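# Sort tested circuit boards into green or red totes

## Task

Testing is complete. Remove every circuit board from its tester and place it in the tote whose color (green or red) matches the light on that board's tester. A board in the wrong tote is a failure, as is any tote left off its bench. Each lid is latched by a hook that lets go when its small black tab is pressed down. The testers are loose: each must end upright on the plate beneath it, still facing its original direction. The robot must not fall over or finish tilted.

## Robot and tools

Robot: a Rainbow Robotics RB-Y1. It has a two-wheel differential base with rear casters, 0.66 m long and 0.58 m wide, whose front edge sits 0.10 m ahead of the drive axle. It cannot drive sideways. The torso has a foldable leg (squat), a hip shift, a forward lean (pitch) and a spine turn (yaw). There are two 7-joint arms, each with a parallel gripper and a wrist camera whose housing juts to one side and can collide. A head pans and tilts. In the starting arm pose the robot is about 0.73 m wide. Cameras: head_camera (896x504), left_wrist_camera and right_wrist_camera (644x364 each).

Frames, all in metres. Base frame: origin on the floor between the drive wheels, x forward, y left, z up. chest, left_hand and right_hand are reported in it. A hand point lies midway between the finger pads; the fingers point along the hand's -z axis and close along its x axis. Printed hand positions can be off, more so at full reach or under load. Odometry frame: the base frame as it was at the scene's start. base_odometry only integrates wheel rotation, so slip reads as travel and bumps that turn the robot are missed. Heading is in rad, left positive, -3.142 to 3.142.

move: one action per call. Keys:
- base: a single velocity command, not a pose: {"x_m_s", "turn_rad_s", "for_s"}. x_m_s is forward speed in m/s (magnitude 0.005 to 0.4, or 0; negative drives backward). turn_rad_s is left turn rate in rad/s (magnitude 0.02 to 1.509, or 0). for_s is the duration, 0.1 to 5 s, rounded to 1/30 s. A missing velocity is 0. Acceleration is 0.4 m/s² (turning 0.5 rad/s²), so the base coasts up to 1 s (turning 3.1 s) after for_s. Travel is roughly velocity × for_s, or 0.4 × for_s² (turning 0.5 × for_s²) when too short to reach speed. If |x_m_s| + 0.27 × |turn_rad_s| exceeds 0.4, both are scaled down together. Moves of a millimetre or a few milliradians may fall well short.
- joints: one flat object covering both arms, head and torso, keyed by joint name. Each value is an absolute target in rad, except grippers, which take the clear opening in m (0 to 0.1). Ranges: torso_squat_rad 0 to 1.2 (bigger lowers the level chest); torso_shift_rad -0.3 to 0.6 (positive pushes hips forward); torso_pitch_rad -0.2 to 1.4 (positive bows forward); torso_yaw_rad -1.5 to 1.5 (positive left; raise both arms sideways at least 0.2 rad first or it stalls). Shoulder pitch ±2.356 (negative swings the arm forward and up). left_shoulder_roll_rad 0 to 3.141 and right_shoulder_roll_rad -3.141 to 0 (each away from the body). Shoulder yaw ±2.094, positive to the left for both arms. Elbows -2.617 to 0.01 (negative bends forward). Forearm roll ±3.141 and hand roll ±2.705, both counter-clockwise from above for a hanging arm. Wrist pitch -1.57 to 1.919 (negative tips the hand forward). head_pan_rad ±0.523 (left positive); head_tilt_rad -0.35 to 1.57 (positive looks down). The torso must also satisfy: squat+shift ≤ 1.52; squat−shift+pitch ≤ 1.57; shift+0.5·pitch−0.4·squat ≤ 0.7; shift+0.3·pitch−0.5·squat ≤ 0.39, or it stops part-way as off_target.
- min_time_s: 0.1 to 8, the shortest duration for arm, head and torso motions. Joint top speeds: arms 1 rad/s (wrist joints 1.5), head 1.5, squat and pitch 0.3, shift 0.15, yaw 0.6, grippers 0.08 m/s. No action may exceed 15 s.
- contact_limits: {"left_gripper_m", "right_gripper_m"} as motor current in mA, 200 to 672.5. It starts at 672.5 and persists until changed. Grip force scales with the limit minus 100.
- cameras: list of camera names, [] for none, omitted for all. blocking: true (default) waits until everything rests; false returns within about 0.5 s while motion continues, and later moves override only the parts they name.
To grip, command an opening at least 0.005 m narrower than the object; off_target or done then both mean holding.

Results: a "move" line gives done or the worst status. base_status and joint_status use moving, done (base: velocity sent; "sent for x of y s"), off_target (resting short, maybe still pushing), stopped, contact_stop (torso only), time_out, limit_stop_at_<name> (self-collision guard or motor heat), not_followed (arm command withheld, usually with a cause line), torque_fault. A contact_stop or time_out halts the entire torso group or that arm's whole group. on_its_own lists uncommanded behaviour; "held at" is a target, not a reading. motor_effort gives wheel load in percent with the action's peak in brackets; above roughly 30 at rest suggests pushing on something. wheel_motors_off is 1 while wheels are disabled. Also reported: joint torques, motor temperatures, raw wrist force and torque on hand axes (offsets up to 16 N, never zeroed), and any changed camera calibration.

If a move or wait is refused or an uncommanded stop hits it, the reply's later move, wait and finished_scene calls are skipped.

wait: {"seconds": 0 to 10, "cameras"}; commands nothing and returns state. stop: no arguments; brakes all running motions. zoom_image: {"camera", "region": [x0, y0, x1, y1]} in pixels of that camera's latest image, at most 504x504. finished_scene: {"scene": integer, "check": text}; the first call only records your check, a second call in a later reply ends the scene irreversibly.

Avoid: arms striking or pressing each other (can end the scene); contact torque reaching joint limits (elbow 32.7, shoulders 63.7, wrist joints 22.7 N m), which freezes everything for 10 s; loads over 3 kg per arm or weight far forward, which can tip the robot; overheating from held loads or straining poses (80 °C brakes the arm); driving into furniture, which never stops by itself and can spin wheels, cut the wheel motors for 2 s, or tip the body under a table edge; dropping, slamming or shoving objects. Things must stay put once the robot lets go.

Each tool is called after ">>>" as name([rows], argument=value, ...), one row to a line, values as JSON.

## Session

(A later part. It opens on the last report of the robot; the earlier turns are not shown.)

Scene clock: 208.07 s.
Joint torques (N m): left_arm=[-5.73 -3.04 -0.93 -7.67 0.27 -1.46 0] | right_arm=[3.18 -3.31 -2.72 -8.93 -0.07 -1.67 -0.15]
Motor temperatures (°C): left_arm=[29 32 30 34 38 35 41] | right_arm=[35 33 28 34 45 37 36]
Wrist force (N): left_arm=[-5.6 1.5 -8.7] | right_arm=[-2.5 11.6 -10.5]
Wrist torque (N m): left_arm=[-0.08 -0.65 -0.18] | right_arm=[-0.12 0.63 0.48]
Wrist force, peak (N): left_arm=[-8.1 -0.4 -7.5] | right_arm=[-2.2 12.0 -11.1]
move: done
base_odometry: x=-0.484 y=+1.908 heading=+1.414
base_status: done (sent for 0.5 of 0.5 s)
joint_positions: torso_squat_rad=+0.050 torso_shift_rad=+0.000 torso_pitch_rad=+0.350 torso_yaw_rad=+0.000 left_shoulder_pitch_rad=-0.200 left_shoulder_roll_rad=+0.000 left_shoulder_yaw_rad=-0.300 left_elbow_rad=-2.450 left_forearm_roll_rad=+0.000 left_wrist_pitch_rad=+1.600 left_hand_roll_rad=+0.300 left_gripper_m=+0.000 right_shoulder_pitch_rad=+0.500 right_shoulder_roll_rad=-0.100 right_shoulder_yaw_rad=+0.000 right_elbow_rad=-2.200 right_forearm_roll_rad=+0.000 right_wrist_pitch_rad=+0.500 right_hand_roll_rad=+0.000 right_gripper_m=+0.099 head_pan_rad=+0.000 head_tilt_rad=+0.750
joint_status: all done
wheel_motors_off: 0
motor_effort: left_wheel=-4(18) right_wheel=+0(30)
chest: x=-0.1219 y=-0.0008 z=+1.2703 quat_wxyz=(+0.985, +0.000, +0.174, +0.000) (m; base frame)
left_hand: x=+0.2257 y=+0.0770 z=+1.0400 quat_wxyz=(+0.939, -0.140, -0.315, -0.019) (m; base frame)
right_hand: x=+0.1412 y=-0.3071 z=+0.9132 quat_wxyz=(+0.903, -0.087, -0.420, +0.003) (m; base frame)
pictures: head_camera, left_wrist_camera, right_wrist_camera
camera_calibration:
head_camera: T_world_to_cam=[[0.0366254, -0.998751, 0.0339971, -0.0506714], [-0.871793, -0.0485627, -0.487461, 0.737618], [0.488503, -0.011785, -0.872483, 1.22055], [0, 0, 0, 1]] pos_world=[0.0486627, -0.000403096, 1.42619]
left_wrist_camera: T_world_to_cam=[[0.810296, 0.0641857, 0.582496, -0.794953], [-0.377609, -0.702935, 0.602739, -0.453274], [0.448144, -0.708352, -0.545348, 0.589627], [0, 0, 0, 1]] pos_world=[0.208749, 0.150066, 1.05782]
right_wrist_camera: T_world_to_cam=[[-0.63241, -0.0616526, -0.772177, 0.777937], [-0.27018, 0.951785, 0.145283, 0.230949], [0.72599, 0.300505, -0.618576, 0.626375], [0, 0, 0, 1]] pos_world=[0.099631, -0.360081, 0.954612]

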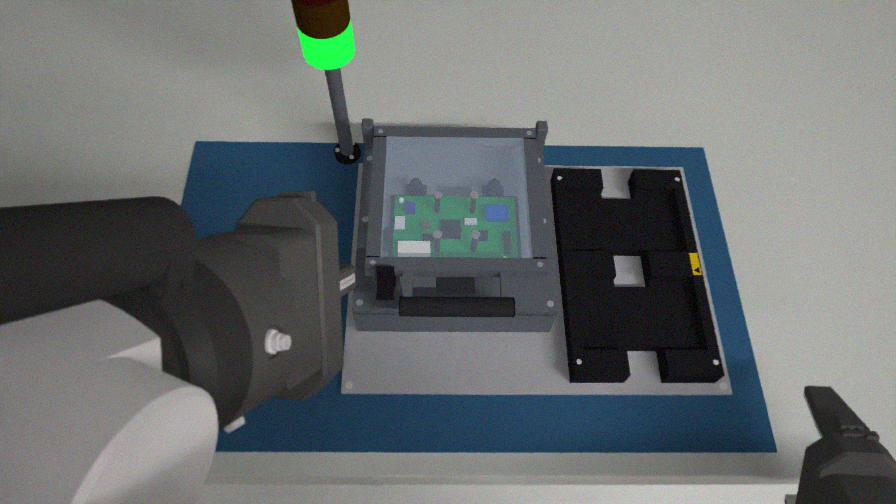

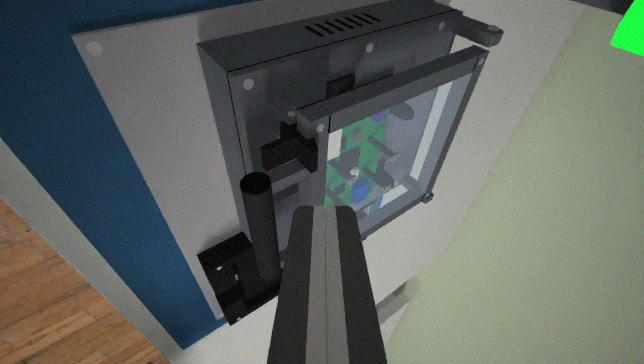

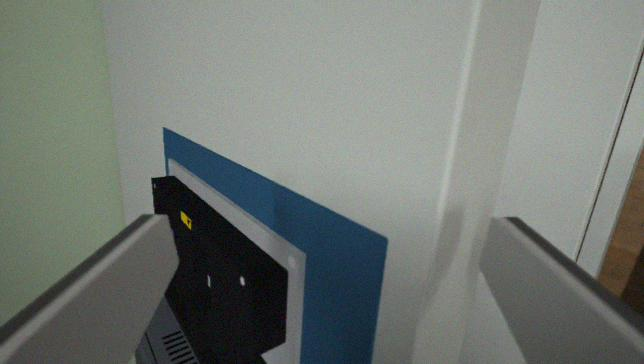

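>>> zoom_image(camera="left_wrist_camera", region=[190, 40, 440, 290])

Scaled by 2.016 from the camera's 644x364 image, which has a finer 920x520 frame.

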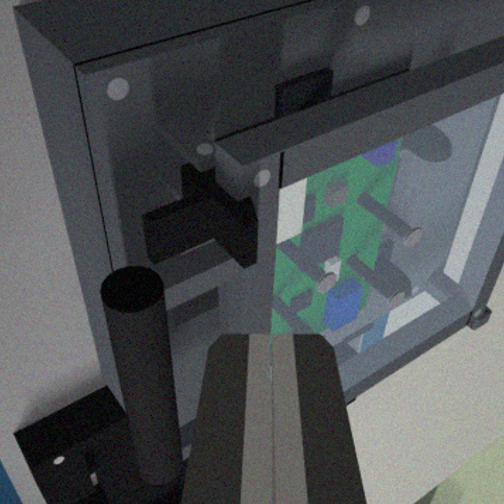

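>>> move(joints={"left_elbow_rad":-2.1,"left_wrist_pitch_rad":1.29,"left_shoulder_pitch_rad":-0.3,"left_shoulder_yaw_rad":-0.31,"left_hand_roll_rad":0.35}, cameras=["head_camera","left_wrist_camera"])

>>> zoom_image(camera="left_wrist_camera", region=[190, 40, 440, 290])

>>> zoom_image(camera="head_camera", region=[290, 180, 490, 360])

Scene clock: 260.30 s.
Joint torques (N m): left_arm=[-6.02 -2.81 -1.41 -4.61 0.37 0.09 0.22] | right_arm=[2.97 -2.85 -2.06 -8.6 0.05 -1.64 -0.19]
Motor temperatures (°C): left_arm=[29 32 30 34 38 35 41] | right_arm=[35 33 28 34 45 37 36]
Wrist force (N): left_arm=[-0.1 -0.4 -1.0] | right_arm=[-2.4 11.6 -10.6]
Wrist torque (N m): left_arm=[-0.10 -0.72 -0.23] | right_arm=[-0.13 0.63 0.48]
Wrist force, peak (N): left_arm=[13.6 1.6 17.9] | right_arm=[-3.6 12.3 -11.0]
move: done
base_odometry: x=-0.484 y=+1.908 heading=+1.414
base_status: not commanded
joint_positions: torso_squat_rad=+0.050 torso_shift_rad=+0.000 torso_pitch_rad=+0.350 torso_yaw_rad=+0.000 left_shoulder_pitch_rad=-0.301 left_shoulder_roll_rad=+0.000 left_shoulder_yaw_rad=-0.310 left_elbow_rad=-2.101 left_forearm_roll_rad=+0.000 left_wrist_pitch_rad=+1.290 left_hand_roll_rad=+0.350 left_gripper_m=+0.000 right_shoulder_pitch_rad=+0.500 right_shoulder_roll_rad=-0.100 right_shoulder_yaw_rad=+0.000 right_elbow_rad=-2.200 right_forearm_roll_rad=+0.000 right_wrist_pitch_rad=+0.500 right_hand_roll_rad=+0.000 right_gripper_m=+0.099 head_pan_rad=+0.000 head_tilt_rad=+0.750
joint_status: all done
wheel_motors_off: 0
motor_effort: left_wheel=-3(6) right_wheel=+5(8)
chest: x=-0.1221 y=-0.0008 z=+1.2703 quat_wxyz=(+0.985, +0.000, +0.174, +0.000) (m; base frame)
left_hand: x=+0.2807 y=+0.0409 z=+0.9900 quat_wxyz=(+0.929, -0.154, -0.335, -0.020) (m; base frame)
right_hand: x=+0.1411 y=-0.3071 z=+0.9134 quat_wxyz=(+0.903, -0.087, -0.420, +0.003) (m; base frame)
pictures: head_camera, left_wrist_camera
camera_calibration:
head_camera: T_world_to_cam=[[0.0366317, -0.99875, 0.0340115, -0.0506747], [-0.871564, -0.0485807, -0.487869, 0.73797], [0.488911, -0.0117717, -0.872254, 1.22048], [0, 0, 0, 1]] pos_world=[0.0483393, -0.000393075, 1.42632]
left_wrist_camera: T_world_to_cam=[[0.783802, 0.0759292, 0.616352, -0.834649], [-0.409478, -0.682986, 0.604862, -0.421706], [0.466886, -0.726474, -0.504234, 0.466841], [0, 0, 0, 1]] pos_world=[0.263559, 0.114503, 1.00491]

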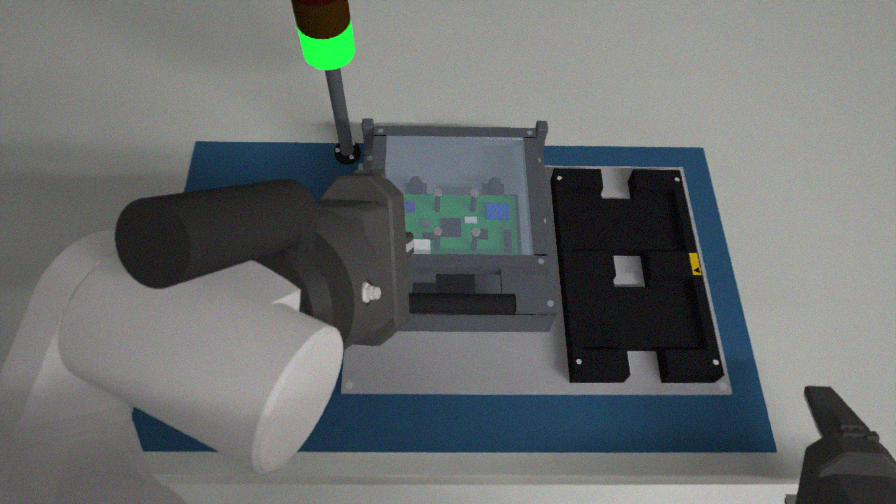

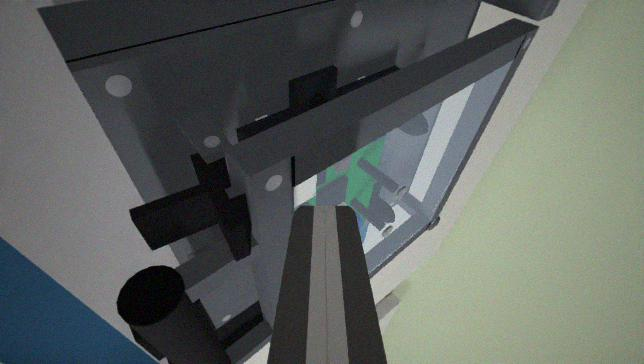

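Scaled by 2.016 from the camera's 644x364 image, which has a finer 920x520 frame.

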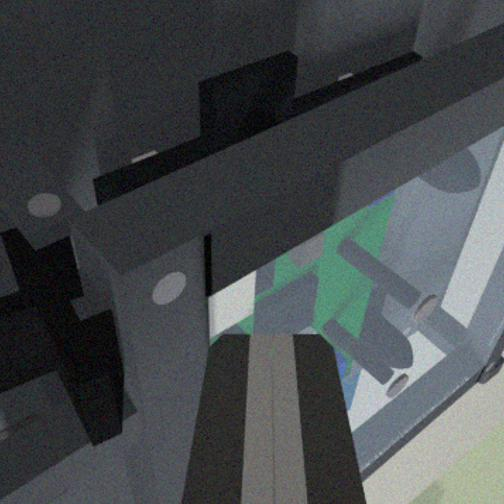

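Scaled by 2.520 from the camera's 896x504 image, which has a finer 1280x720 frame.

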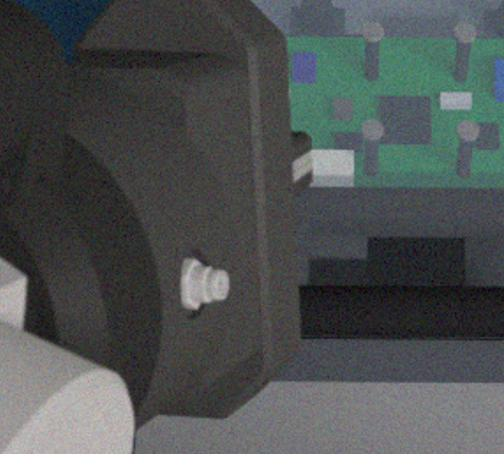

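>>> move(joints={"left_elbow_rad":-2.215,"left_wrist_pitch_rad":1.3}, cameras=[])

>>> move(joints={"left_elbow_rad":-2.23,"left_wrist_pitch_rad":1.56,"left_shoulder_yaw_rad":-0.31}, cameras=["head_camera","left_wrist_camera"])

>>> zoom_image(camera="left_wrist_camera", region=[190, 40, 440, 290])

>>> zoom_image(camera="head_camera", region=[290, 180, 490, 360])

Scene clock: 275.20 s.
Joint torques (N m): left_arm=[-7.67 -2.72 -1.35 -8.21 0.38 -1.22 0.19] | right_arm=[3.19 -2.52 -2.45 -8.71 0.07 -1.63 -0.25]
Motor temperatures (°C): left_arm=[29 32 30 34 38 35 41] | right_arm=[35 33 28 34 45 37 36]
Wrist force (N): left_arm=[-6.0 1.7 -7.5] | right_arm=[-2.3 11.7 -10.4]
Wrist torque (N m): left_arm=[-0.09 -0.64 -0.19] | right_arm=[-0.14 0.64 0.47]
Wrist force, peak (N): left_arm=[-6.5 2.0 -8.5] | right_arm=[-2.4 11.8 -11.0]
move: done
base_odometry: x=-0.484 y=+1.908 heading=+1.414
base_status: not commanded
joint_positions: torso_squat_rad=+0.050 torso_shift_rad=+0.000 torso_pitch_rad=+0.350 torso_yaw_rad=+0.000 left_shoulder_pitch_rad=-0.300 left_shoulder_roll_rad=+0.000 left_shoulder_yaw_rad=-0.310 left_elbow_rad=-2.215 left_forearm_roll_rad=+0.000 left_wrist_pitch_rad=+1.300 left_hand_roll_rad=+0.350 left_gripper_m=+0.000 right_shoulder_pitch_rad=+0.500 right_shoulder_roll_rad=-0.100 right_shoulder_yaw_rad=+0.000 right_elbow_rad=-2.200 right_forearm_roll_rad=+0.000 right_wrist_pitch_rad=+0.500 right_hand_roll_rad=+0.000 right_gripper_m=+0.099 head_pan_rad=+0.000 head_tilt_rad=+0.750
joint_status: all done
wheel_motors_off: 0
motor_effort: left_wheel=-3(4) right_wheel=+5(7)
chest: x=-0.1220 y=-0.0008 z=+1.2703 quat_wxyz=(+0.985, +0.000, +0.174, +0.000) (m; base frame)
left_hand: x=+0.2858 y=+0.0406 z=+1.0339 quat_wxyz=(+0.909, -0.171, -0.380, -0.019) (m; base frame)
right_hand: x=+0.1411 y=-0.3071 z=+0.9133 quat_wxyz=(+0.903, -0.087, -0.420, +0.003) (m; base frame)
pictures: none
No camera images: "cameras" was empty.

Scene clock: 275.93 s.
Joint torques (N m): left_arm=[-8.06 -2.5 -1.24 -8.72 0.32 -1.39 0.18] | right_arm=[3.08 -2.48 -2.54 -8.64 0.09 -1.6 -0.25]
Motor temperatures (°C): left_arm=[29 32 30 34 38 35 41] | right_arm=[35 33 28 34 45 37 36]
Wrist force (N): left_arm=[-5.3 1.4 -9.0] | right_arm=[-2.3 11.4 -10.6]
Wrist torque (N m): left_arm=[-0.09 -0.62 -0.20] | right_arm=[-0.11 0.63 0.48]
Wrist force, peak (N): left_arm=[-5.9 1.6 -9.2] | right_arm=[-2.4 11.8 -10.9]
move: done
base_odometry: x=-0.484 y=+1.908 heading=+1.414
base_status: not commanded
joint_positions: torso_squat_rad=+0.050 torso_shift_rad=+0.000 torso_pitch_rad=+0.350 torso_yaw_rad=+0.000 left_shoulder_pitch_rad=-0.300 left_shoulder_roll_rad=+0.000 left_shoulder_yaw_rad=-0.310 left_elbow_rad=-2.230 left_forearm_roll_rad=+0.000 left_wrist_pitch_rad=+1.560 left_hand_roll_rad=+0.350 left_gripper_m=+0.000 right_shoulder_pitch_rad=+0.500 right_shoulder_roll_rad=-0.100 right_shoulder_yaw_rad=+0.000 right_elbow_rad=-2.200 right_forearm_roll_rad=+0.000 right_wrist_pitch_rad=+0.500 right_hand_roll_rad=+0.000 right_gripper_m=+0.099 head_pan_rad=+0.000 head_tilt_rad=+0.750
joint_status: all done
wheel_motors_off: 0
motor_effort: left_wheel=-2(4) right_wheel=+4(7)
chest: x=-0.1220 y=-0.0008 z=+1.2703 quat_wxyz=(+0.985, +0.000, +0.174, +0.000) (m; base frame)
left_hand: x=+0.2452 y=+0.0567 z=+0.9994 quat_wxyz=(+0.953, -0.129, -0.273, -0.022) (m; base frame)
right_hand: x=+0.1411 y=-0.3071 z=+0.9133 quat_wxyz=(+0.903, -0.087, -0.420, +0.003) (m; base frame)
pictures: head_camera, left_wrist_camera
camera_calibration:
head_camera: T_world_to_cam=[[0.0366368, -0.99875, 0.0340043, -0.0506683], [-0.871674, -0.048579, -0.487672, 0.737796], [0.488714, -0.0117739, -0.872364, 1.22052], [0, 0, 0, 1]] pos_world=[0.0484895, -0.000393394, 1.42626]
left_wrist_camera: T_world_to_cam=[[0.857925, 0.0396115, 0.512246, -0.725886], [-0.333549, -0.715401, 0.613959, -0.456963], [0.390781, -0.69759, -0.600548, 0.61298], [0, 0, 0, 1]] pos_world=[0.230795, 0.12945, 1.02051]

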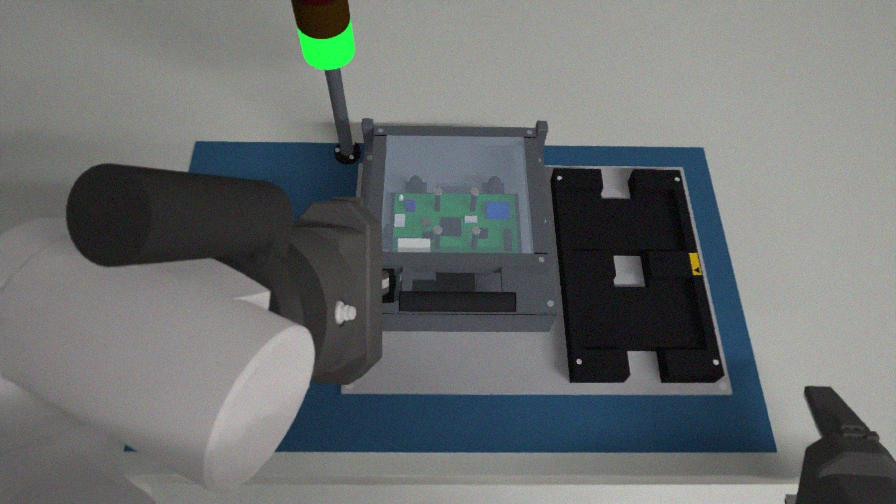

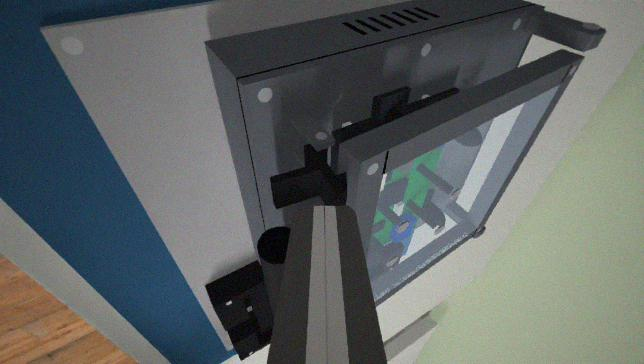

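Scaled by 2.016 from the camera's 644x364 image, which has a finer 920x520 frame.

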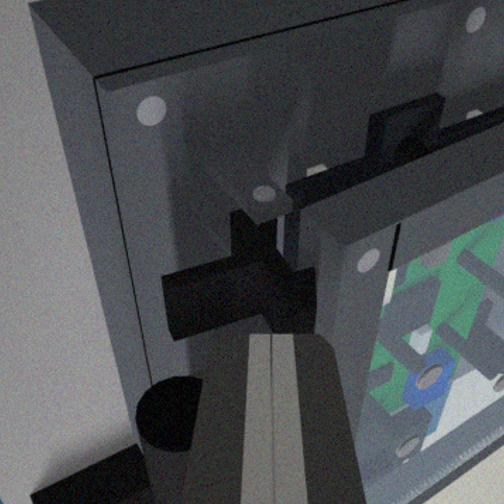

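Scaled by 2.520 from the camera's 896x504 image, which has a finer 1280x720 frame.

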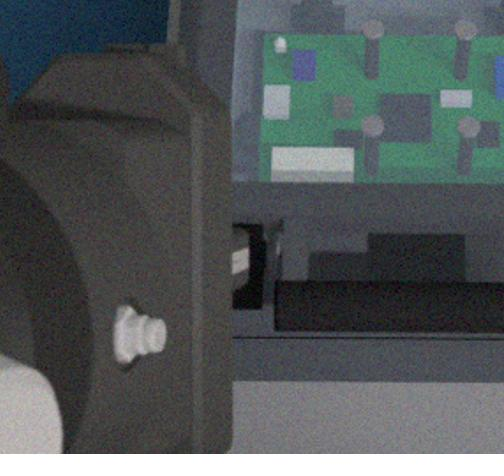

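>>> move(joints={"right_shoulder_pitch_rad":0.4,"right_shoulder_roll_rad":0,"right_shoulder_yaw_rad":0.5,"right_elbow_rad":-2.02,"right_wrist_pitch_rad":0.02,"right_gripper_m":0}, cameras=["head_camera","right_wrist_camera"])

>>> move(joints={"left_elbow_rad":-2.1,"left_wrist_pitch_rad":1.5}, min_time_s=1, cameras=["left_wrist_camera"])

>>> zoom_image(camera="left_wrist_camera", region=[190, 40, 440, 290])

Scene clock: 326.30 s.
Joint torques (N m): left_arm=[-7.85 -2.56 -0.29 -8.26 0.33 -1.27 0.27] | right_arm=[-26.77 8.06 13.13 -26.1 -3.79 -13.56 -1.51]
Motor temperatures (°C): left_arm=[29 32 29 34 38 35 41] | right_arm=[35 33 29 36 45 41 36]
Wrist force (N): left_arm=[-4.9 1.5 -8.8] | right_arm=[-41.3 -15.4 32.3]
Wrist torque (N m): left_arm=[-0.09 -0.59 -0.19] | right_arm=[-0.77 3.51 1.76]
Wrist force, peak (N): left_arm=[-5.7 2.3 -9.0] | right_arm=[-72.5 -87.6 97.7]
move: torque_fault
TORQUE FAULT: right_shoulder_pitch_rad reached its load limit. The robot stopped for 10 seconds, dropped its targets and accepts commands again. The stop added 8.9 s to the call.
base_odometry: x=-0.484 y=+1.907 heading=+1.414
base_status: not commanded
joint_positions: torso_squat_rad=+0.050 torso_shift_rad=-0.001 torso_pitch_rad=+0.349 torso_yaw_rad=-0.001 left_shoulder_pitch_rad=-0.300 left_shoulder_roll_rad=+0.000 left_shoulder_yaw_rad=-0.310 left_elbow_rad=-2.230 left_forearm_roll_rad=+0.000 left_wrist_pitch_rad=+1.560 left_hand_roll_rad=+0.350 left_gripper_m=+0.000 right_shoulder_pitch_rad=+0.486 right_shoulder_roll_rad=-0.074 right_shoulder_yaw_rad=+0.103 right_elbow_rad=-2.129 right_forearm_roll_rad=+0.003 right_wrist_pitch_rad=+0.366 right_hand_roll_rad=+0.001 right_gripper_m=+0.083 head_pan_rad=+0.000 head_tilt_rad=+0.750
joint_status: right_shoulder_pitch_rad torque_fault (moved -0.014 of -0.100); right_shoulder_roll_rad torque_fault (moved +0.026 of +0.100); right_shoulder_yaw_rad torque_fault (moved +0.103 of +0.500); right_elbow_rad torque_fault (moved +0.071 of +0.180); right_wrist_pitch_rad torque_fault (moved -0.134 of -0.480); right_gripper_m torque_fault (moved -0.016 of -0.099)
wheel_motors_off: 0
on_its_own: right_shoulder_pitch_rad is held at +0.478, not at your +0.400, since a torque_fault; right_shoulder_roll_rad is held at -0.072, not at your +0.000, since a torque_fault; right_shoulder_yaw_rad is held at +0.106, not at your +0.500, since a torque_fault; right_elbow_rad is held at -2.133, not at your -2.020, since a torque_fault; right_wrist_pitch_rad is held at +0.363, not at your +0.020, since a torque_fault; right_gripper_m is held at +0.083, not at your +0.000, since a torque_fault
motor_effort: left_wheel=-4(19) right_wheel=+24(45)
chest: x=-0.1225 y=-0.0011 z=+1.2703 quat_wxyz=(+0.985, +0.001, +0.174, +0.000) (m; base frame)
left_hand: x=+0.2448 y=+0.0560 z=+0.9996 quat_wxyz=(+0.953, -0.129, -0.273, -0.023) (m; base frame)
right_hand: x=+0.1521 y=-0.2540 z=+0.9053 quat_wxyz=(+0.889, -0.034, -0.456, +0.010) (m; base frame)
pictures: head_camera, right_wrist_camera
camera_calibration:
head_camera: T_world_to_cam=[[0.0357353, -0.998788, 0.0338529, -0.0509024], [-0.871551, -0.0477224, -0.487976, 0.737768], [0.489, -0.0120666, -0.8722, 1.22061], [0, 0, 0, 1]] pos_world=[0.0479436, -0.000904039, 1.42635]
right_wrist_camera: T_world_to_cam=[[-0.568803, -0.0293923, -0.821948, 0.825626], [-0.342782, 0.916903, 0.204424, 0.133189], [0.747638, 0.398026, -0.531613, 0.540307], [0, 0, 0, 1]] pos_world=[0.111319, -0.31291, 0.938629]

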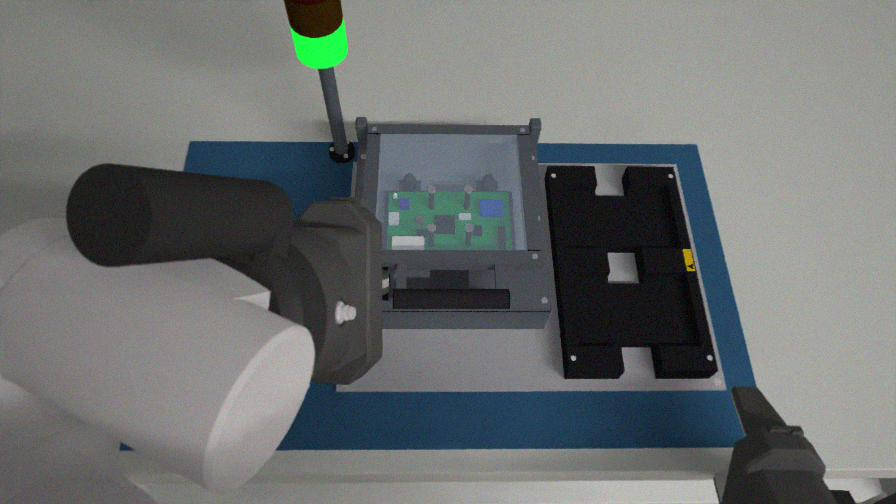

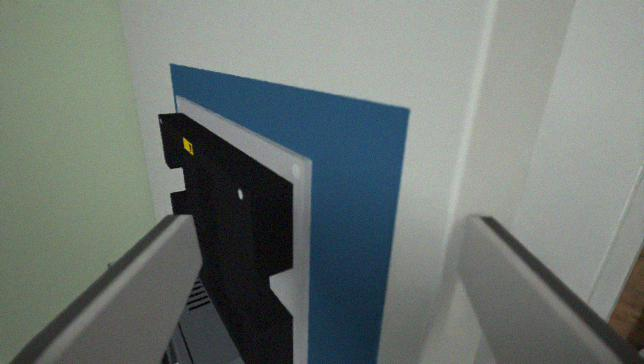

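not run: a stop that you did not command came earlier in this reply.

This scene's latest camera images include none from left_wrist_camera. They are from: head_camera, right_wrist_camera. left_wrist_camera's image comes with the result of a call that names it in "cameras".

>>> move(joints={"right_shoulder_pitch_rad":0.5,"right_shoulder_yaw_rad":0.0,"right_shoulder_roll_rad":-0.1,"right_elbow_rad":-2.45,"right_wrist_pitch_rad":0.45}, cameras=[])

>>> move(joints={"right_gripper_m":0,"right_shoulder_pitch_rad":0.4,"right_shoulder_roll_rad":0,"right_shoulder_yaw_rad":0.5,"right_wrist_pitch_rad":0.1,"right_elbow_rad":-2.3}, cameras=["head_camera","left_wrist_camera","right_wrist_camera"])

Scene clock: 334.13 s.
Joint torques (N m): left_arm=[-8.02 -2.64 -0.41 -8.25 0.33 -1.17 0.22] | right_arm=[3.12 -3.03 -2.73 -9.98 0.27 -1.88 0.43]
Motor temperatures (°C): left_arm=[29 32 29 34 38 35 41] | right_arm=[36 33 29 37 45 42 36]
Wrist force (N): left_arm=[-5.0 1.5 -8.9] | right_arm=[-3.3 12.0 -9.1]
Wrist torque (N m): left_arm=[-0.10 -0.59 -0.19] | right_arm=[-0.20 0.57 0.46]
Wrist force, peak (N): left_arm=[-6.4 0.5 -9.9] | right_arm=[-60.1 44.0 30.1]
move: done
base_odometry: x=-0.484 y=+1.908 heading=+1.414
base_status: not commanded
joint_positions: torso_squat_rad=+0.050 torso_shift_rad=+0.000 torso_pitch_rad=+0.350 torso_yaw_rad=+0.000 left_shoulder_pitch_rad=-0.300 left_shoulder_roll_rad=+0.000 left_shoulder_yaw_rad=-0.310 left_elbow_rad=-2.230 left_forearm_roll_rad=+0.000 left_wrist_pitch_rad=+1.560 left_hand_roll_rad=+0.350 left_gripper_m=+0.000 right_shoulder_pitch_rad=+0.500 right_shoulder_roll_rad=-0.100 right_shoulder_yaw_rad=+0.000 right_elbow_rad=-2.450 right_forearm_roll_rad=+0.002 right_wrist_pitch_rad=+0.450 right_hand_roll_rad=+0.001 right_gripper_m=+0.083 head_pan_rad=+0.000 head_tilt_rad=+0.750
joint_status: all done
wheel_motors_off: 0
on_its_own: right_gripper_m is held at +0.083, not at your +0.000, since a torque_fault
motor_effort: left_wheel=-5(10) right_wheel=+4(25)
chest: x=-0.1219 y=-0.0007 z=+1.2703 quat_wxyz=(+0.985, +0.000, +0.174, +0.000) (m; base frame)
left_hand: x=+0.2452 y=+0.0567 z=+0.9994 quat_wxyz=(+0.953, -0.129, -0.273, -0.022) (m; base frame)
right_hand: x=+0.1902 y=-0.2910 z=+1.0338 quat_wxyz=(+0.830, -0.087, -0.550, +0.017) (m; base frame)
pictures: none
No camera images: "cameras" was empty.

Scene clock: 335.60 s.
Joint torques (N m): left_arm=[-8.09 -2.86 -0.11 -8.18 0.33 -1.19 0.2] | right_arm=[0.42 4.02 1.7 -9.07 -0.06 -1.83 0.49]
Motor temperatures (°C): left_arm=[29 32 29 34 38 35 41] | right_arm=[36 33 29 37 45 42 36]
Wrist force (N): left_arm=[-5.3 1.5 -8.9] | right_arm=[-3.7 9.1 -7.3]
Wrist torque (N m): left_arm=[-0.12 -0.63 -0.20] | right_arm=[-0.01 0.52 0.43]
Wrist force, peak (N): left_arm=[-4.8 1.5 -9.3] | right_arm=[-4.5 10.9 -9.1]
move: done
base_odometry: x=-0.484 y=+1.908 heading=+1.414
base_status: not commanded
joint_positions: torso_squat_rad=+0.050 torso_shift_rad=+0.000 torso_pitch_rad=+0.350 torso_yaw_rad=+0.000 left_shoulder_pitch_rad=-0.300 left_shoulder_roll_rad=+0.000 left_shoulder_yaw_rad=-0.310 left_elbow_rad=-2.230 left_forearm_roll_rad=+0.000 left_wrist_pitch_rad=+1.560 left_hand_roll_rad=+0.350 left_gripper_m=+0.000 right_shoulder_pitch_rad=+0.400 right_shoulder_roll_rad=+0.000 right_shoulder_yaw_rad=+0.500 right_elbow_rad=-2.300 right_forearm_roll_rad=+0.002 right_wrist_pitch_rad=+0.100 right_hand_roll_rad=+0.001 right_gripper_m=+0.000 head_pan_rad=+0.000 head_tilt_rad=+0.750
joint_status: all done
wheel_motors_off: 0
motor_effort: left_wheel=-5(6) right_wheel=+2(4)
chest: x=-0.1219 y=-0.0008 z=+1.2703 quat_wxyz=(+0.985, +0.000, +0.174, +0.000) (m; base frame)
left_hand: x=+0.2452 y=+0.0566 z=+0.9994 quat_wxyz=(+0.953, -0.129, -0.273, -0.022) (m; base frame)
right_hand: x=+0.2127 y=-0.0672 z=+1.0883 quat_wxyz=(+0.726, +0.182, -0.663, +0.008) (m; base frame)
pictures: head_camera, left_wrist_camera, right_wrist_camera
camera_calibration:
head_camera: T_world_to_cam=[[0.0366084, -0.998751, 0.0340056, -0.0506829], [-0.871741, -0.0485533, -0.487555, 0.737687], [0.488597, -0.0117954, -0.87243, 1.22054], [0, 0, 0, 1]] pos_world=[0.0485732, -0.000405637, 1.42623]
left_wrist_camera: T_world_to_cam=[[0.857916, 0.0394284, 0.512275, -0.725907], [-0.333739, -0.7153, 0.613974, -0.456983], [0.390638, -0.697705, -0.600508, 0.612907], [0, 0, 0, 1]] pos_world=[0.230829, 0.12937, 1.0205]
right_wrist_camera: T_world_to_cam=[[-0.108839, 0.253241, -0.961261, 1.08876], [-0.651414, 0.71227, 0.261401, -0.0648442], [0.750875, 0.65463, 0.0874421, -0.139166], [0, 0, 0, 1]] pos_world=[0.180755, -0.138429, 1.0757]

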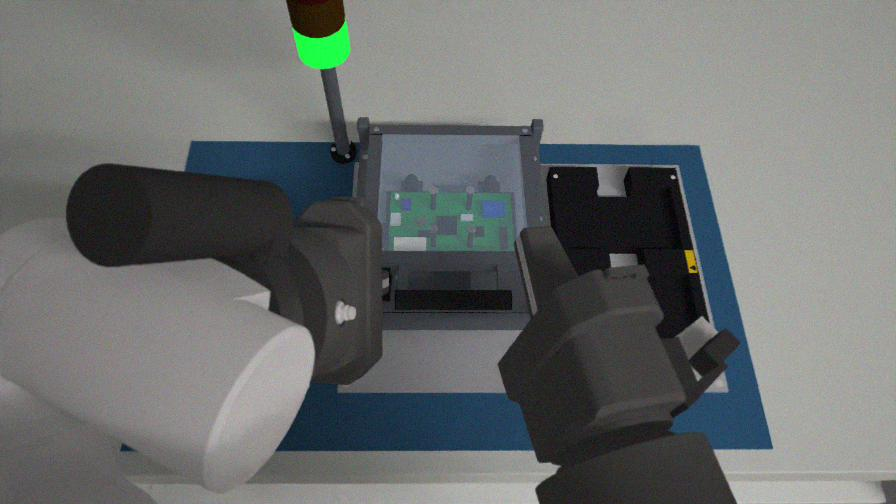

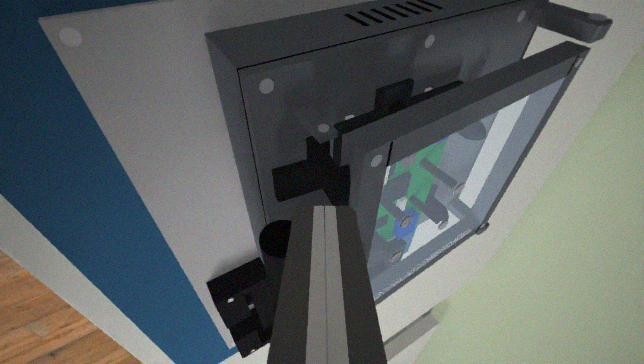

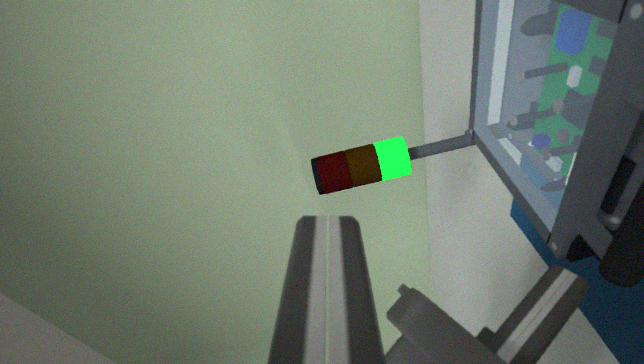

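>>> move(joints={"right_shoulder_pitch_rad":0.4,"right_shoulder_yaw_rad":0.48,"right_wrist_pitch_rad":0.02,"right_elbow_rad":-2.03}, cameras=[])

>>> move(joints={"right_shoulder_pitch_rad":0.3,"right_shoulder_yaw_rad":0.445,"right_wrist_pitch_rad":-0.075,"right_elbow_rad":-1.835}, cameras=["head_camera","right_wrist_camera"])

>>> zoom_image(camera="head_camera", region=[350, 180, 550, 360])

Scene clock: 345.53 s.
Joint torques (N m): left_arm=[-7.88 -2.58 -0.18 -8.21 0.37 -1.16 0.18] | right_arm=[0.86 4.34 1.73 -9.07 0.05 -2.19 0.35]
Motor temperatures (°C): left_arm=[29 32 29 34 38 35 41] | right_arm=[35 33 29 36 45 40 36]
Wrist force (N): left_arm=[-5.2 1.6 -8.8] | right_arm=[-3.7 9.3 -8.2]
Wrist torque (N m): left_arm=[-0.12 -0.61 -0.20] | right_arm=[-0.04 0.49 0.45]
Wrist force, peak (N): left_arm=[-5.0 1.2 -9.2] | right_arm=[-5.6 9.8 -7.7]
move: done
base_odometry: x=-0.484 y=+1.908 heading=+1.414
base_status: not commanded
joint_positions: torso_squat_rad=+0.050 torso_shift_rad=+0.000 torso_pitch_rad=+0.350 torso_yaw_rad=+0.000 left_shoulder_pitch_rad=-0.300 left_shoulder_roll_rad=+0.000 left_shoulder_yaw_rad=-0.310 left_elbow_rad=-2.230 left_forearm_roll_rad=+0.000 left_wrist_pitch_rad=+1.560 left_hand_roll_rad=+0.350 left_gripper_m=+0.000 right_shoulder_pitch_rad=+0.400 right_shoulder_roll_rad=+0.000 right_shoulder_yaw_rad=+0.480 right_elbow_rad=-2.030 right_forearm_roll_rad=+0.002 right_wrist_pitch_rad=+0.020 right_hand_roll_rad=+0.001 right_gripper_m=+0.000 head_pan_rad=+0.000 head_tilt_rad=+0.750
joint_status: all done
wheel_motors_off: 0
motor_effort: left_wheel=-3(5) right_wheel=+2(4)
chest: x=-0.1219 y=-0.0008 z=+1.2703 quat_wxyz=(+0.985, +0.000, +0.174, +0.000) (m; base frame)
left_hand: x=+0.2452 y=+0.0566 z=+0.9994 quat_wxyz=(+0.953, -0.129, -0.273, -0.022) (m; base frame)
right_hand: x=+0.1872 y=-0.0542 z=+0.9784 quat_wxyz=(+0.787, +0.171, -0.592, +0.023) (m; base frame)
pictures: none
No camera images: "cameras" was empty.

Scene clock: 346.33 s.
Joint torques (N m): left_arm=[-7.93 -2.9 -0.27 -8.08 0.29 -1.2 0.22] | right_arm=[-0.33 4.59 1.18 -8.37 0.14 -2 0.34]
Motor temperatures (°C): left_arm=[29 32 29 34 38 35 41] | right_arm=[35 33 29 36 45 40 36]
Wrist force (N): left_arm=[-5.4 1.4 -8.5] | right_arm=[-3.8 9.5 -8.1]
Wrist torque (N m): left_arm=[-0.08 -0.64 -0.20] | right_arm=[-0.02 0.51 0.47]
Wrist force, peak (N): left_arm=[-5.0 1.8 -9.0] | right_arm=[-5.1 9.6 -8.2]
move: done
base_odometry: x=-0.484 y=+1.908 heading=+1.414
base_status: not commanded
joint_positions: torso_squat_rad=+0.050 torso_shift_rad=+0.000 torso_pitch_rad=+0.350 torso_yaw_rad=+0.000 left_shoulder_pitch_rad=-0.300 left_shoulder_roll_rad=+0.000 left_shoulder_yaw_rad=-0.310 left_elbow_rad=-2.230 left_forearm_roll_rad=+0.000 left_wrist_pitch_rad=+1.560 left_hand_roll_rad=+0.350 left_gripper_m=+0.000 right_shoulder_pitch_rad=+0.300 right_shoulder_roll_rad=+0.000 right_shoulder_yaw_rad=+0.445 right_elbow_rad=-1.835 right_forearm_roll_rad=+0.002 right_wrist_pitch_rad=-0.075 right_hand_roll_rad=+0.001 right_gripper_m=+0.000 head_pan_rad=+0.000 head_tilt_rad=+0.750
joint_status: all done
wheel_motors_off: 0
motor_effort: left_wheel=-3(5) right_wheel=+3(4)
chest: x=-0.1219 y=-0.0008 z=+1.2703 quat_wxyz=(+0.985, +0.000, +0.174, +0.000) (m; base frame)
left_hand: x=+0.2452 y=+0.0567 z=+0.9994 quat_wxyz=(+0.953, -0.129, -0.273, -0.022) (m; base frame)
right_hand: x=+0.1939 y=-0.0483 z=+0.9366 quat_wxyz=(+0.790, +0.165, -0.589, +0.045) (m; base frame)
pictures: head_camera, right_wrist_camera
camera_calibration:
head_camera: T_world_to_cam=[[0.0366149, -0.998751, 0.034, -0.0506759], [-0.871741, -0.0485563, -0.487556, 0.737688], [0.488598, -0.0117873, -0.87243, 1.22054], [0, 0, 0, 1]] pos_world=[0.0485733, -0.000406236, 1.42623]
right_wrist_camera: T_world_to_cam=[[-0.291746, 0.14846, -0.944904, 0.95115], [-0.640906, 0.702972, 0.308333, -0.0973333], [0.710017, 0.69555, -0.109941, 0.0706431], [0, 0, 0, 1]] pos_world=[0.164955, -0.121921, 0.936523]

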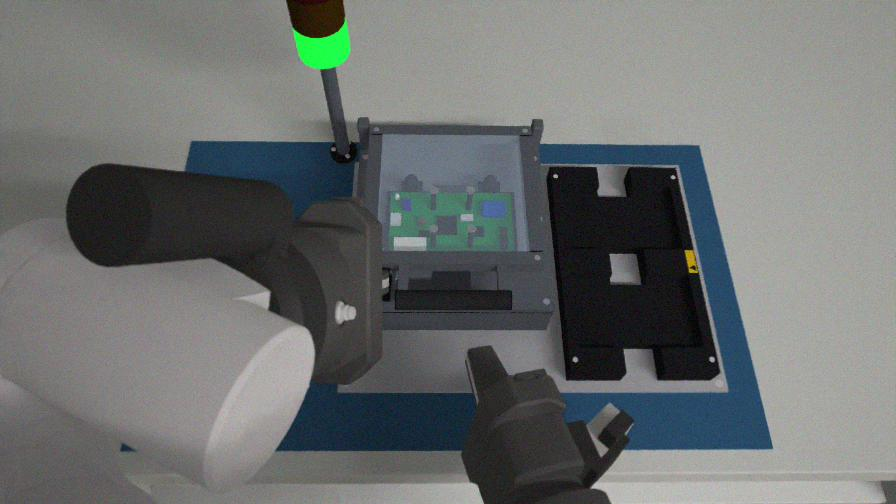

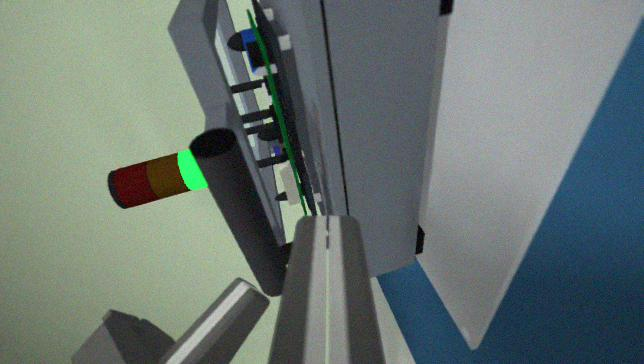

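Scaled by 2.520 from the camera's 896x504 image, which has a finer 1280x720 frame.

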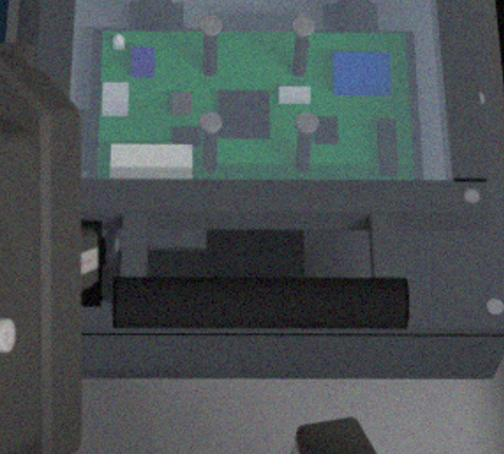

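>>> move(joints={"right_shoulder_pitch_rad":0.13,"right_shoulder_yaw_rad":0.40,"right_wrist_pitch_rad":-0.02,"right_elbow_rad":-1.775}, min_time_s=1, cameras=["head_camera","right_wrist_camera"])

>>> move(joints={"left_elbow_rad":-2.11,"left_wrist_pitch_rad":1.51}, min_time_s=1, cameras=["left_wrist_camera"])

>>> zoom_image(camera="left_wrist_camera", region=[190, 40, 440, 290])

Scene clock: 355.37 s.
Joint torques (N m): left_arm=[-8.01 -2.54 -0.3 -8.19 0.33 -1.17 0.22] | right_arm=[-3.43 5.19 0.37 -8.66 0.04 -1.95 0.36]
Motor temperatures (°C): left_arm=[29 32 29 34 38 35 41] | right_arm=[35 33 28 36 45 39 36]
Wrist force (N): left_arm=[-5.2 1.4 -9.0] | right_arm=[-3.9 9.9 -8.0]
Wrist torque (N m): left_arm=[-0.08 -0.62 -0.21] | right_arm=[-0.06 0.49 0.46]
Wrist force, peak (N): left_arm=[-5.4 1.2 -9.1] | right_arm=[-10.7 9.2 -5.3]
move: done
base_odometry: x=-0.484 y=+1.908 heading=+1.414
base_status: not commanded
joint_positions: torso_squat_rad=+0.050 torso_shift_rad=+0.000 torso_pitch_rad=+0.350 torso_yaw_rad=+0.000 left_shoulder_pitch_rad=-0.300 left_shoulder_roll_rad=+0.000 left_shoulder_yaw_rad=-0.310 left_elbow_rad=-2.230 left_forearm_roll_rad=+0.000 left_wrist_pitch_rad=+1.560 left_hand_roll_rad=+0.350 left_gripper_m=+0.000 right_shoulder_pitch_rad=+0.130 right_shoulder_roll_rad=+0.000 right_shoulder_yaw_rad=+0.400 right_elbow_rad=-1.775 right_forearm_roll_rad=+0.002 right_wrist_pitch_rad=-0.020 right_hand_roll_rad=+0.001 right_gripper_m=+0.000 head_pan_rad=+0.000 head_tilt_rad=+0.750
joint_status: all done
wheel_motors_off: 0
motor_effort: left_wheel=-4(5) right_wheel=+2(4)
chest: x=-0.1219 y=-0.0008 z=+1.2703 quat_wxyz=(+0.985, +0.000, +0.174, +0.000) (m; base frame)
left_hand: x=+0.2452 y=+0.0567 z=+0.9994 quat_wxyz=(+0.953, -0.129, -0.273, -0.022) (m; base frame)
right_hand: x=+0.2414 y=-0.0413 z=+0.9464 quat_wxyz=(+0.776, +0.160, -0.605, +0.074) (m; base frame)
pictures: head_camera, right_wrist_camera
camera_calibration:
head_camera: T_world_to_cam=[[0.0366155, -0.998751, 0.0339996, -0.0506753], [-0.871747, -0.0485564, -0.487545, 0.737676], [0.488586, -0.0117874, -0.872436, 1.22055], [0, 0, 0, 1]] pos_world=[0.0485787, -0.000406079, 1.42622]
right_wrist_camera: T_world_to_cam=[[-0.247527, 0.10324, -0.963365, 0.978173], [-0.681303, 0.688411, 0.248829, -0.00938276], [0.68888, 0.717936, -0.100062, 0.0297896], [0, 0, 0, 1]] pos_world=[0.21521, -0.115915, 0.947653]

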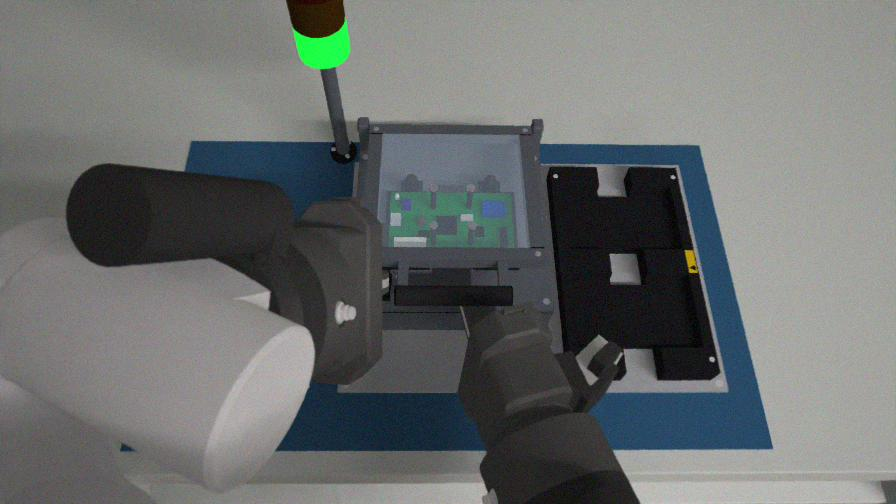

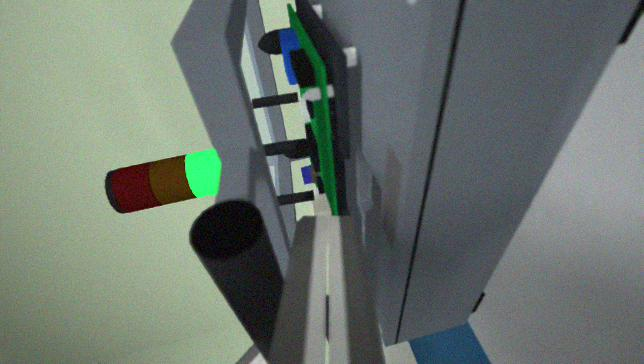

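Scene clock: 358.23 s.
Joint torques (N m): left_arm=[-3.22 -2.89 -0.32 8.75 0.86 -2.49 0.1] | right_arm=[-3.2 5.16 1.01 -9.59 0.02 -2.4 0.4]
Motor temperatures (°C): left_arm=[29 32 29 34 38 35 41] | right_arm=[35 33 28 35 45 39 36]
Wrist force (N): left_arm=[-8.0 4.7 72.1] | right_arm=[-3.7 9.6 -7.7]
Wrist torque (N m): left_arm=[0.41 -0.14 -0.19] | right_arm=[-0.02 0.53 0.47]
Wrist force, peak (N): left_arm=[-3.7 3.3 122.4] | right_arm=[-7.7 9.2 -8.8]
move: time_out
base_odometry: x=-0.484 y=+1.907 heading=+1.414
base_status: not commanded
joint_positions: torso_squat_rad=+0.050 torso_shift_rad=-0.001 torso_pitch_rad=+0.347 torso_yaw_rad=+0.001 left_shoulder_pitch_rad=-0.305 left_shoulder_roll_rad=-0.001 left_shoulder_yaw_rad=-0.310 left_elbow_rad=-2.123 left_forearm_roll_rad=+0.000 left_wrist_pitch_rad=+1.511 left_hand_roll_rad=+0.350 left_gripper_m=+0.000 right_shoulder_pitch_rad=+0.130 right_shoulder_roll_rad=+0.000 right_shoulder_yaw_rad=+0.400 right_elbow_rad=-1.775 right_forearm_roll_rad=+0.002 right_wrist_pitch_rad=-0.020 right_hand_roll_rad=+0.001 right_gripper_m=+0.000 head_pan_rad=+0.000 head_tilt_rad=+0.750
joint_status: left_elbow_rad time_out (moved +0.107 of +0.120); the others done
wheel_motors_off: 0
on_its_own: left_elbow_rad is held at -2.119, not at your -2.110, since a time_out
motor_effort: left_wheel=+11(12) right_wheel=+9(10)
chest: x=-0.1238 y=-0.0006 z=+1.2706 quat_wxyz=(+0.985, +0.000, +0.173, +0.000) (m; base frame)
left_hand: x=+0.2456 y=+0.0548 z=+0.9702 quat_wxyz=(+0.960, -0.120, -0.251, -0.024) (m; base frame)
right_hand: x=+0.2405 y=-0.0410 z=+0.9477 quat_wxyz=(+0.775, +0.160, -0.606, +0.075) (m; base frame)
pictures: left_wrist_camera
camera_calibration:
left_wrist_camera: T_world_to_cam=[[0.88013, 0.0258928, 0.474026, -0.678814], [-0.308463, -0.727815, 0.612483, -0.44435], [0.360862, -0.685285, -0.632585, 0.631727], [0, 0, 0, 1]] pos_world=[0.232413, 0.127085, 0.993553]

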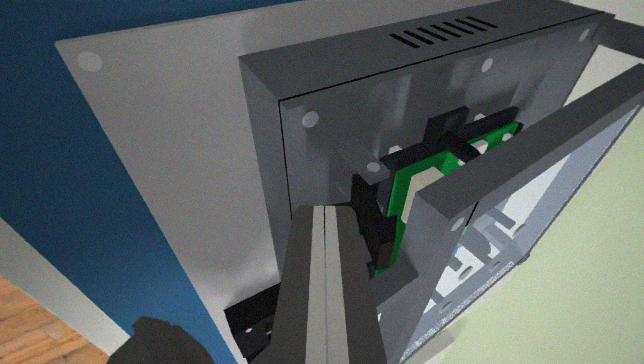

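Scaled by 2.016 from the camera's 644x364 image, which has a finer 920x520 frame.

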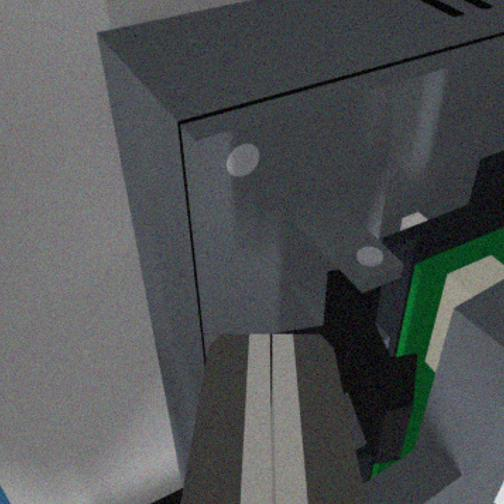

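>>> move(joints={"left_elbow_rad":-2.3,"left_wrist_pitch_rad":1.56}, cameras=["head_camera","right_wrist_camera","left_wrist_camera"])

>>> zoom_image(camera="head_camera", region=[320, 100, 560, 340])

Scene clock: 362.43 s.
Joint torques (N m): left_arm=[-7.28 -2.6 -0.58 -7.57 0.38 -1.08 0.09] | right_arm=[-3.09 5.1 1.05 -9.19 0.14 -2.27 0.4]
Motor temperatures (°C): left_arm=[29 32 29 34 38 35 41] | right_arm=[35 33 28 35 45 39 36]
Wrist force (N): left_arm=[-5.2 1.7 -8.6] | right_arm=[-3.8 9.7 -7.7]
Wrist torque (N m): left_arm=[-0.12 -0.62 -0.19] | right_arm=[-0.04 0.52 0.45]
Wrist force, peak (N): left_arm=[-9.1 4.4 74.5] | right_arm=[-4.0 10.1 -7.9]
move: done
base_odometry: x=-0.484 y=+1.908 heading=+1.414
base_status: not commanded
joint_positions: torso_squat_rad=+0.050 torso_shift_rad=+0.000 torso_pitch_rad=+0.350 torso_yaw_rad=+0.000 left_shoulder_pitch_rad=-0.304 left_shoulder_roll_rad=-0.001 left_shoulder_yaw_rad=-0.310 left_elbow_rad=-2.300 left_forearm_roll_rad=+0.000 left_wrist_pitch_rad=+1.560 left_hand_roll_rad=+0.350 left_gripper_m=+0.000 right_shoulder_pitch_rad=+0.130 right_shoulder_roll_rad=+0.000 right_shoulder_yaw_rad=+0.400 right_elbow_rad=-1.775 right_forearm_roll_rad=+0.002 right_wrist_pitch_rad=-0.020 right_hand_roll_rad=+0.001 right_gripper_m=+0.000 head_pan_rad=+0.000 head_tilt_rad=+0.750
joint_status: all done
wheel_motors_off: 0
motor_effort: left_wheel=-3(10) right_wheel=+3(9)
chest: x=-0.1220 y=-0.0007 z=+1.2703 quat_wxyz=(+0.985, +0.000, +0.174, +0.000) (m; base frame)
left_hand: x=+0.2502 y=+0.0554 z=+1.0263 quat_wxyz=(+0.941, -0.142, -0.306, -0.022) (m; base frame)
right_hand: x=+0.2414 y=-0.0413 z=+0.9464 quat_wxyz=(+0.776, +0.160, -0.605, +0.074) (m; base frame)
pictures: head_camera, left_wrist_camera, right_wrist_camera
camera_calibration:
head_camera: T_world_to_cam=[[0.0366679, -0.998748, 0.0340168, -0.0506557], [-0.871675, -0.0486123, -0.487668, 0.737799], [0.488711, -0.0117698, -0.872366, 1.22052], [0, 0, 0, 1]] pos_world=[0.0484985, -0.000360973, 1.42626]
left_wrist_camera: T_world_to_cam=[[0.821065, 0.0564848, 0.568033, -0.792862], [-0.374134, -0.698312, 0.610233, -0.45974], [0.431133, -0.713561, -0.552227, 0.567421], [0, 0, 0, 1]] pos_world=[0.234353, 0.128633, 1.04427]
right_wrist_camera: T_world_to_cam=[[-0.24745, 0.103133, -0.963396, 0.97821], [-0.681338, 0.688423, 0.248699, -0.00925494], [0.688874, 0.717939, -0.100082, 0.0297843], [0, 0, 0, 1]] pos_world=[0.215234, -0.115898, 0.947686]

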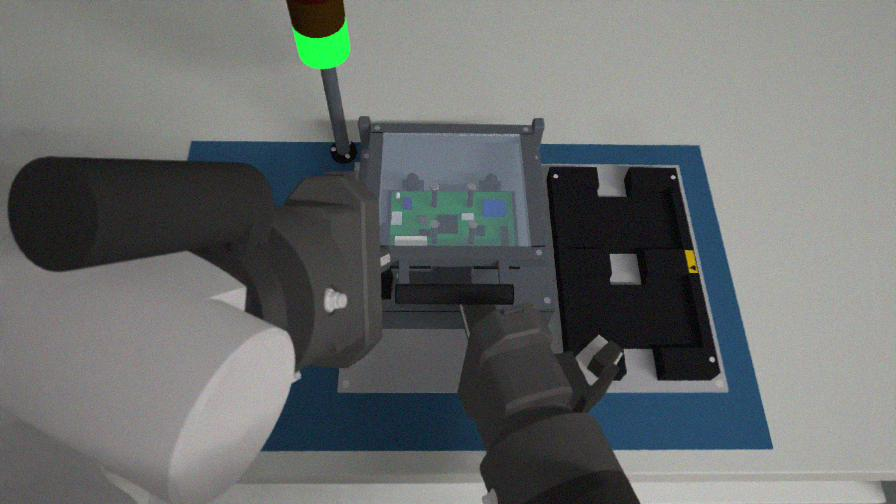

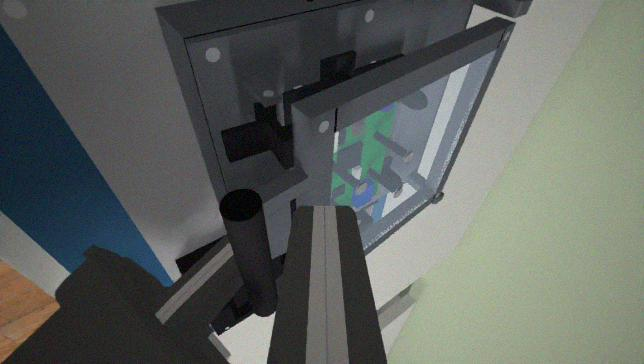

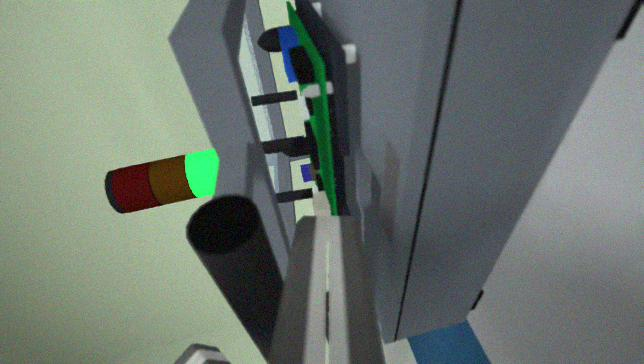

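Scaled by 2.100 from the camera's 896x504 image, which has a finer 1280x720 frame.

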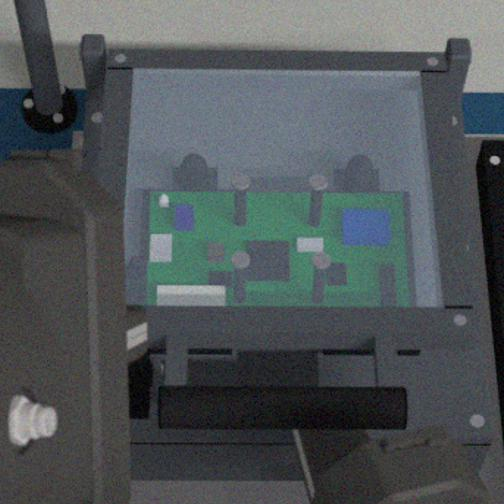

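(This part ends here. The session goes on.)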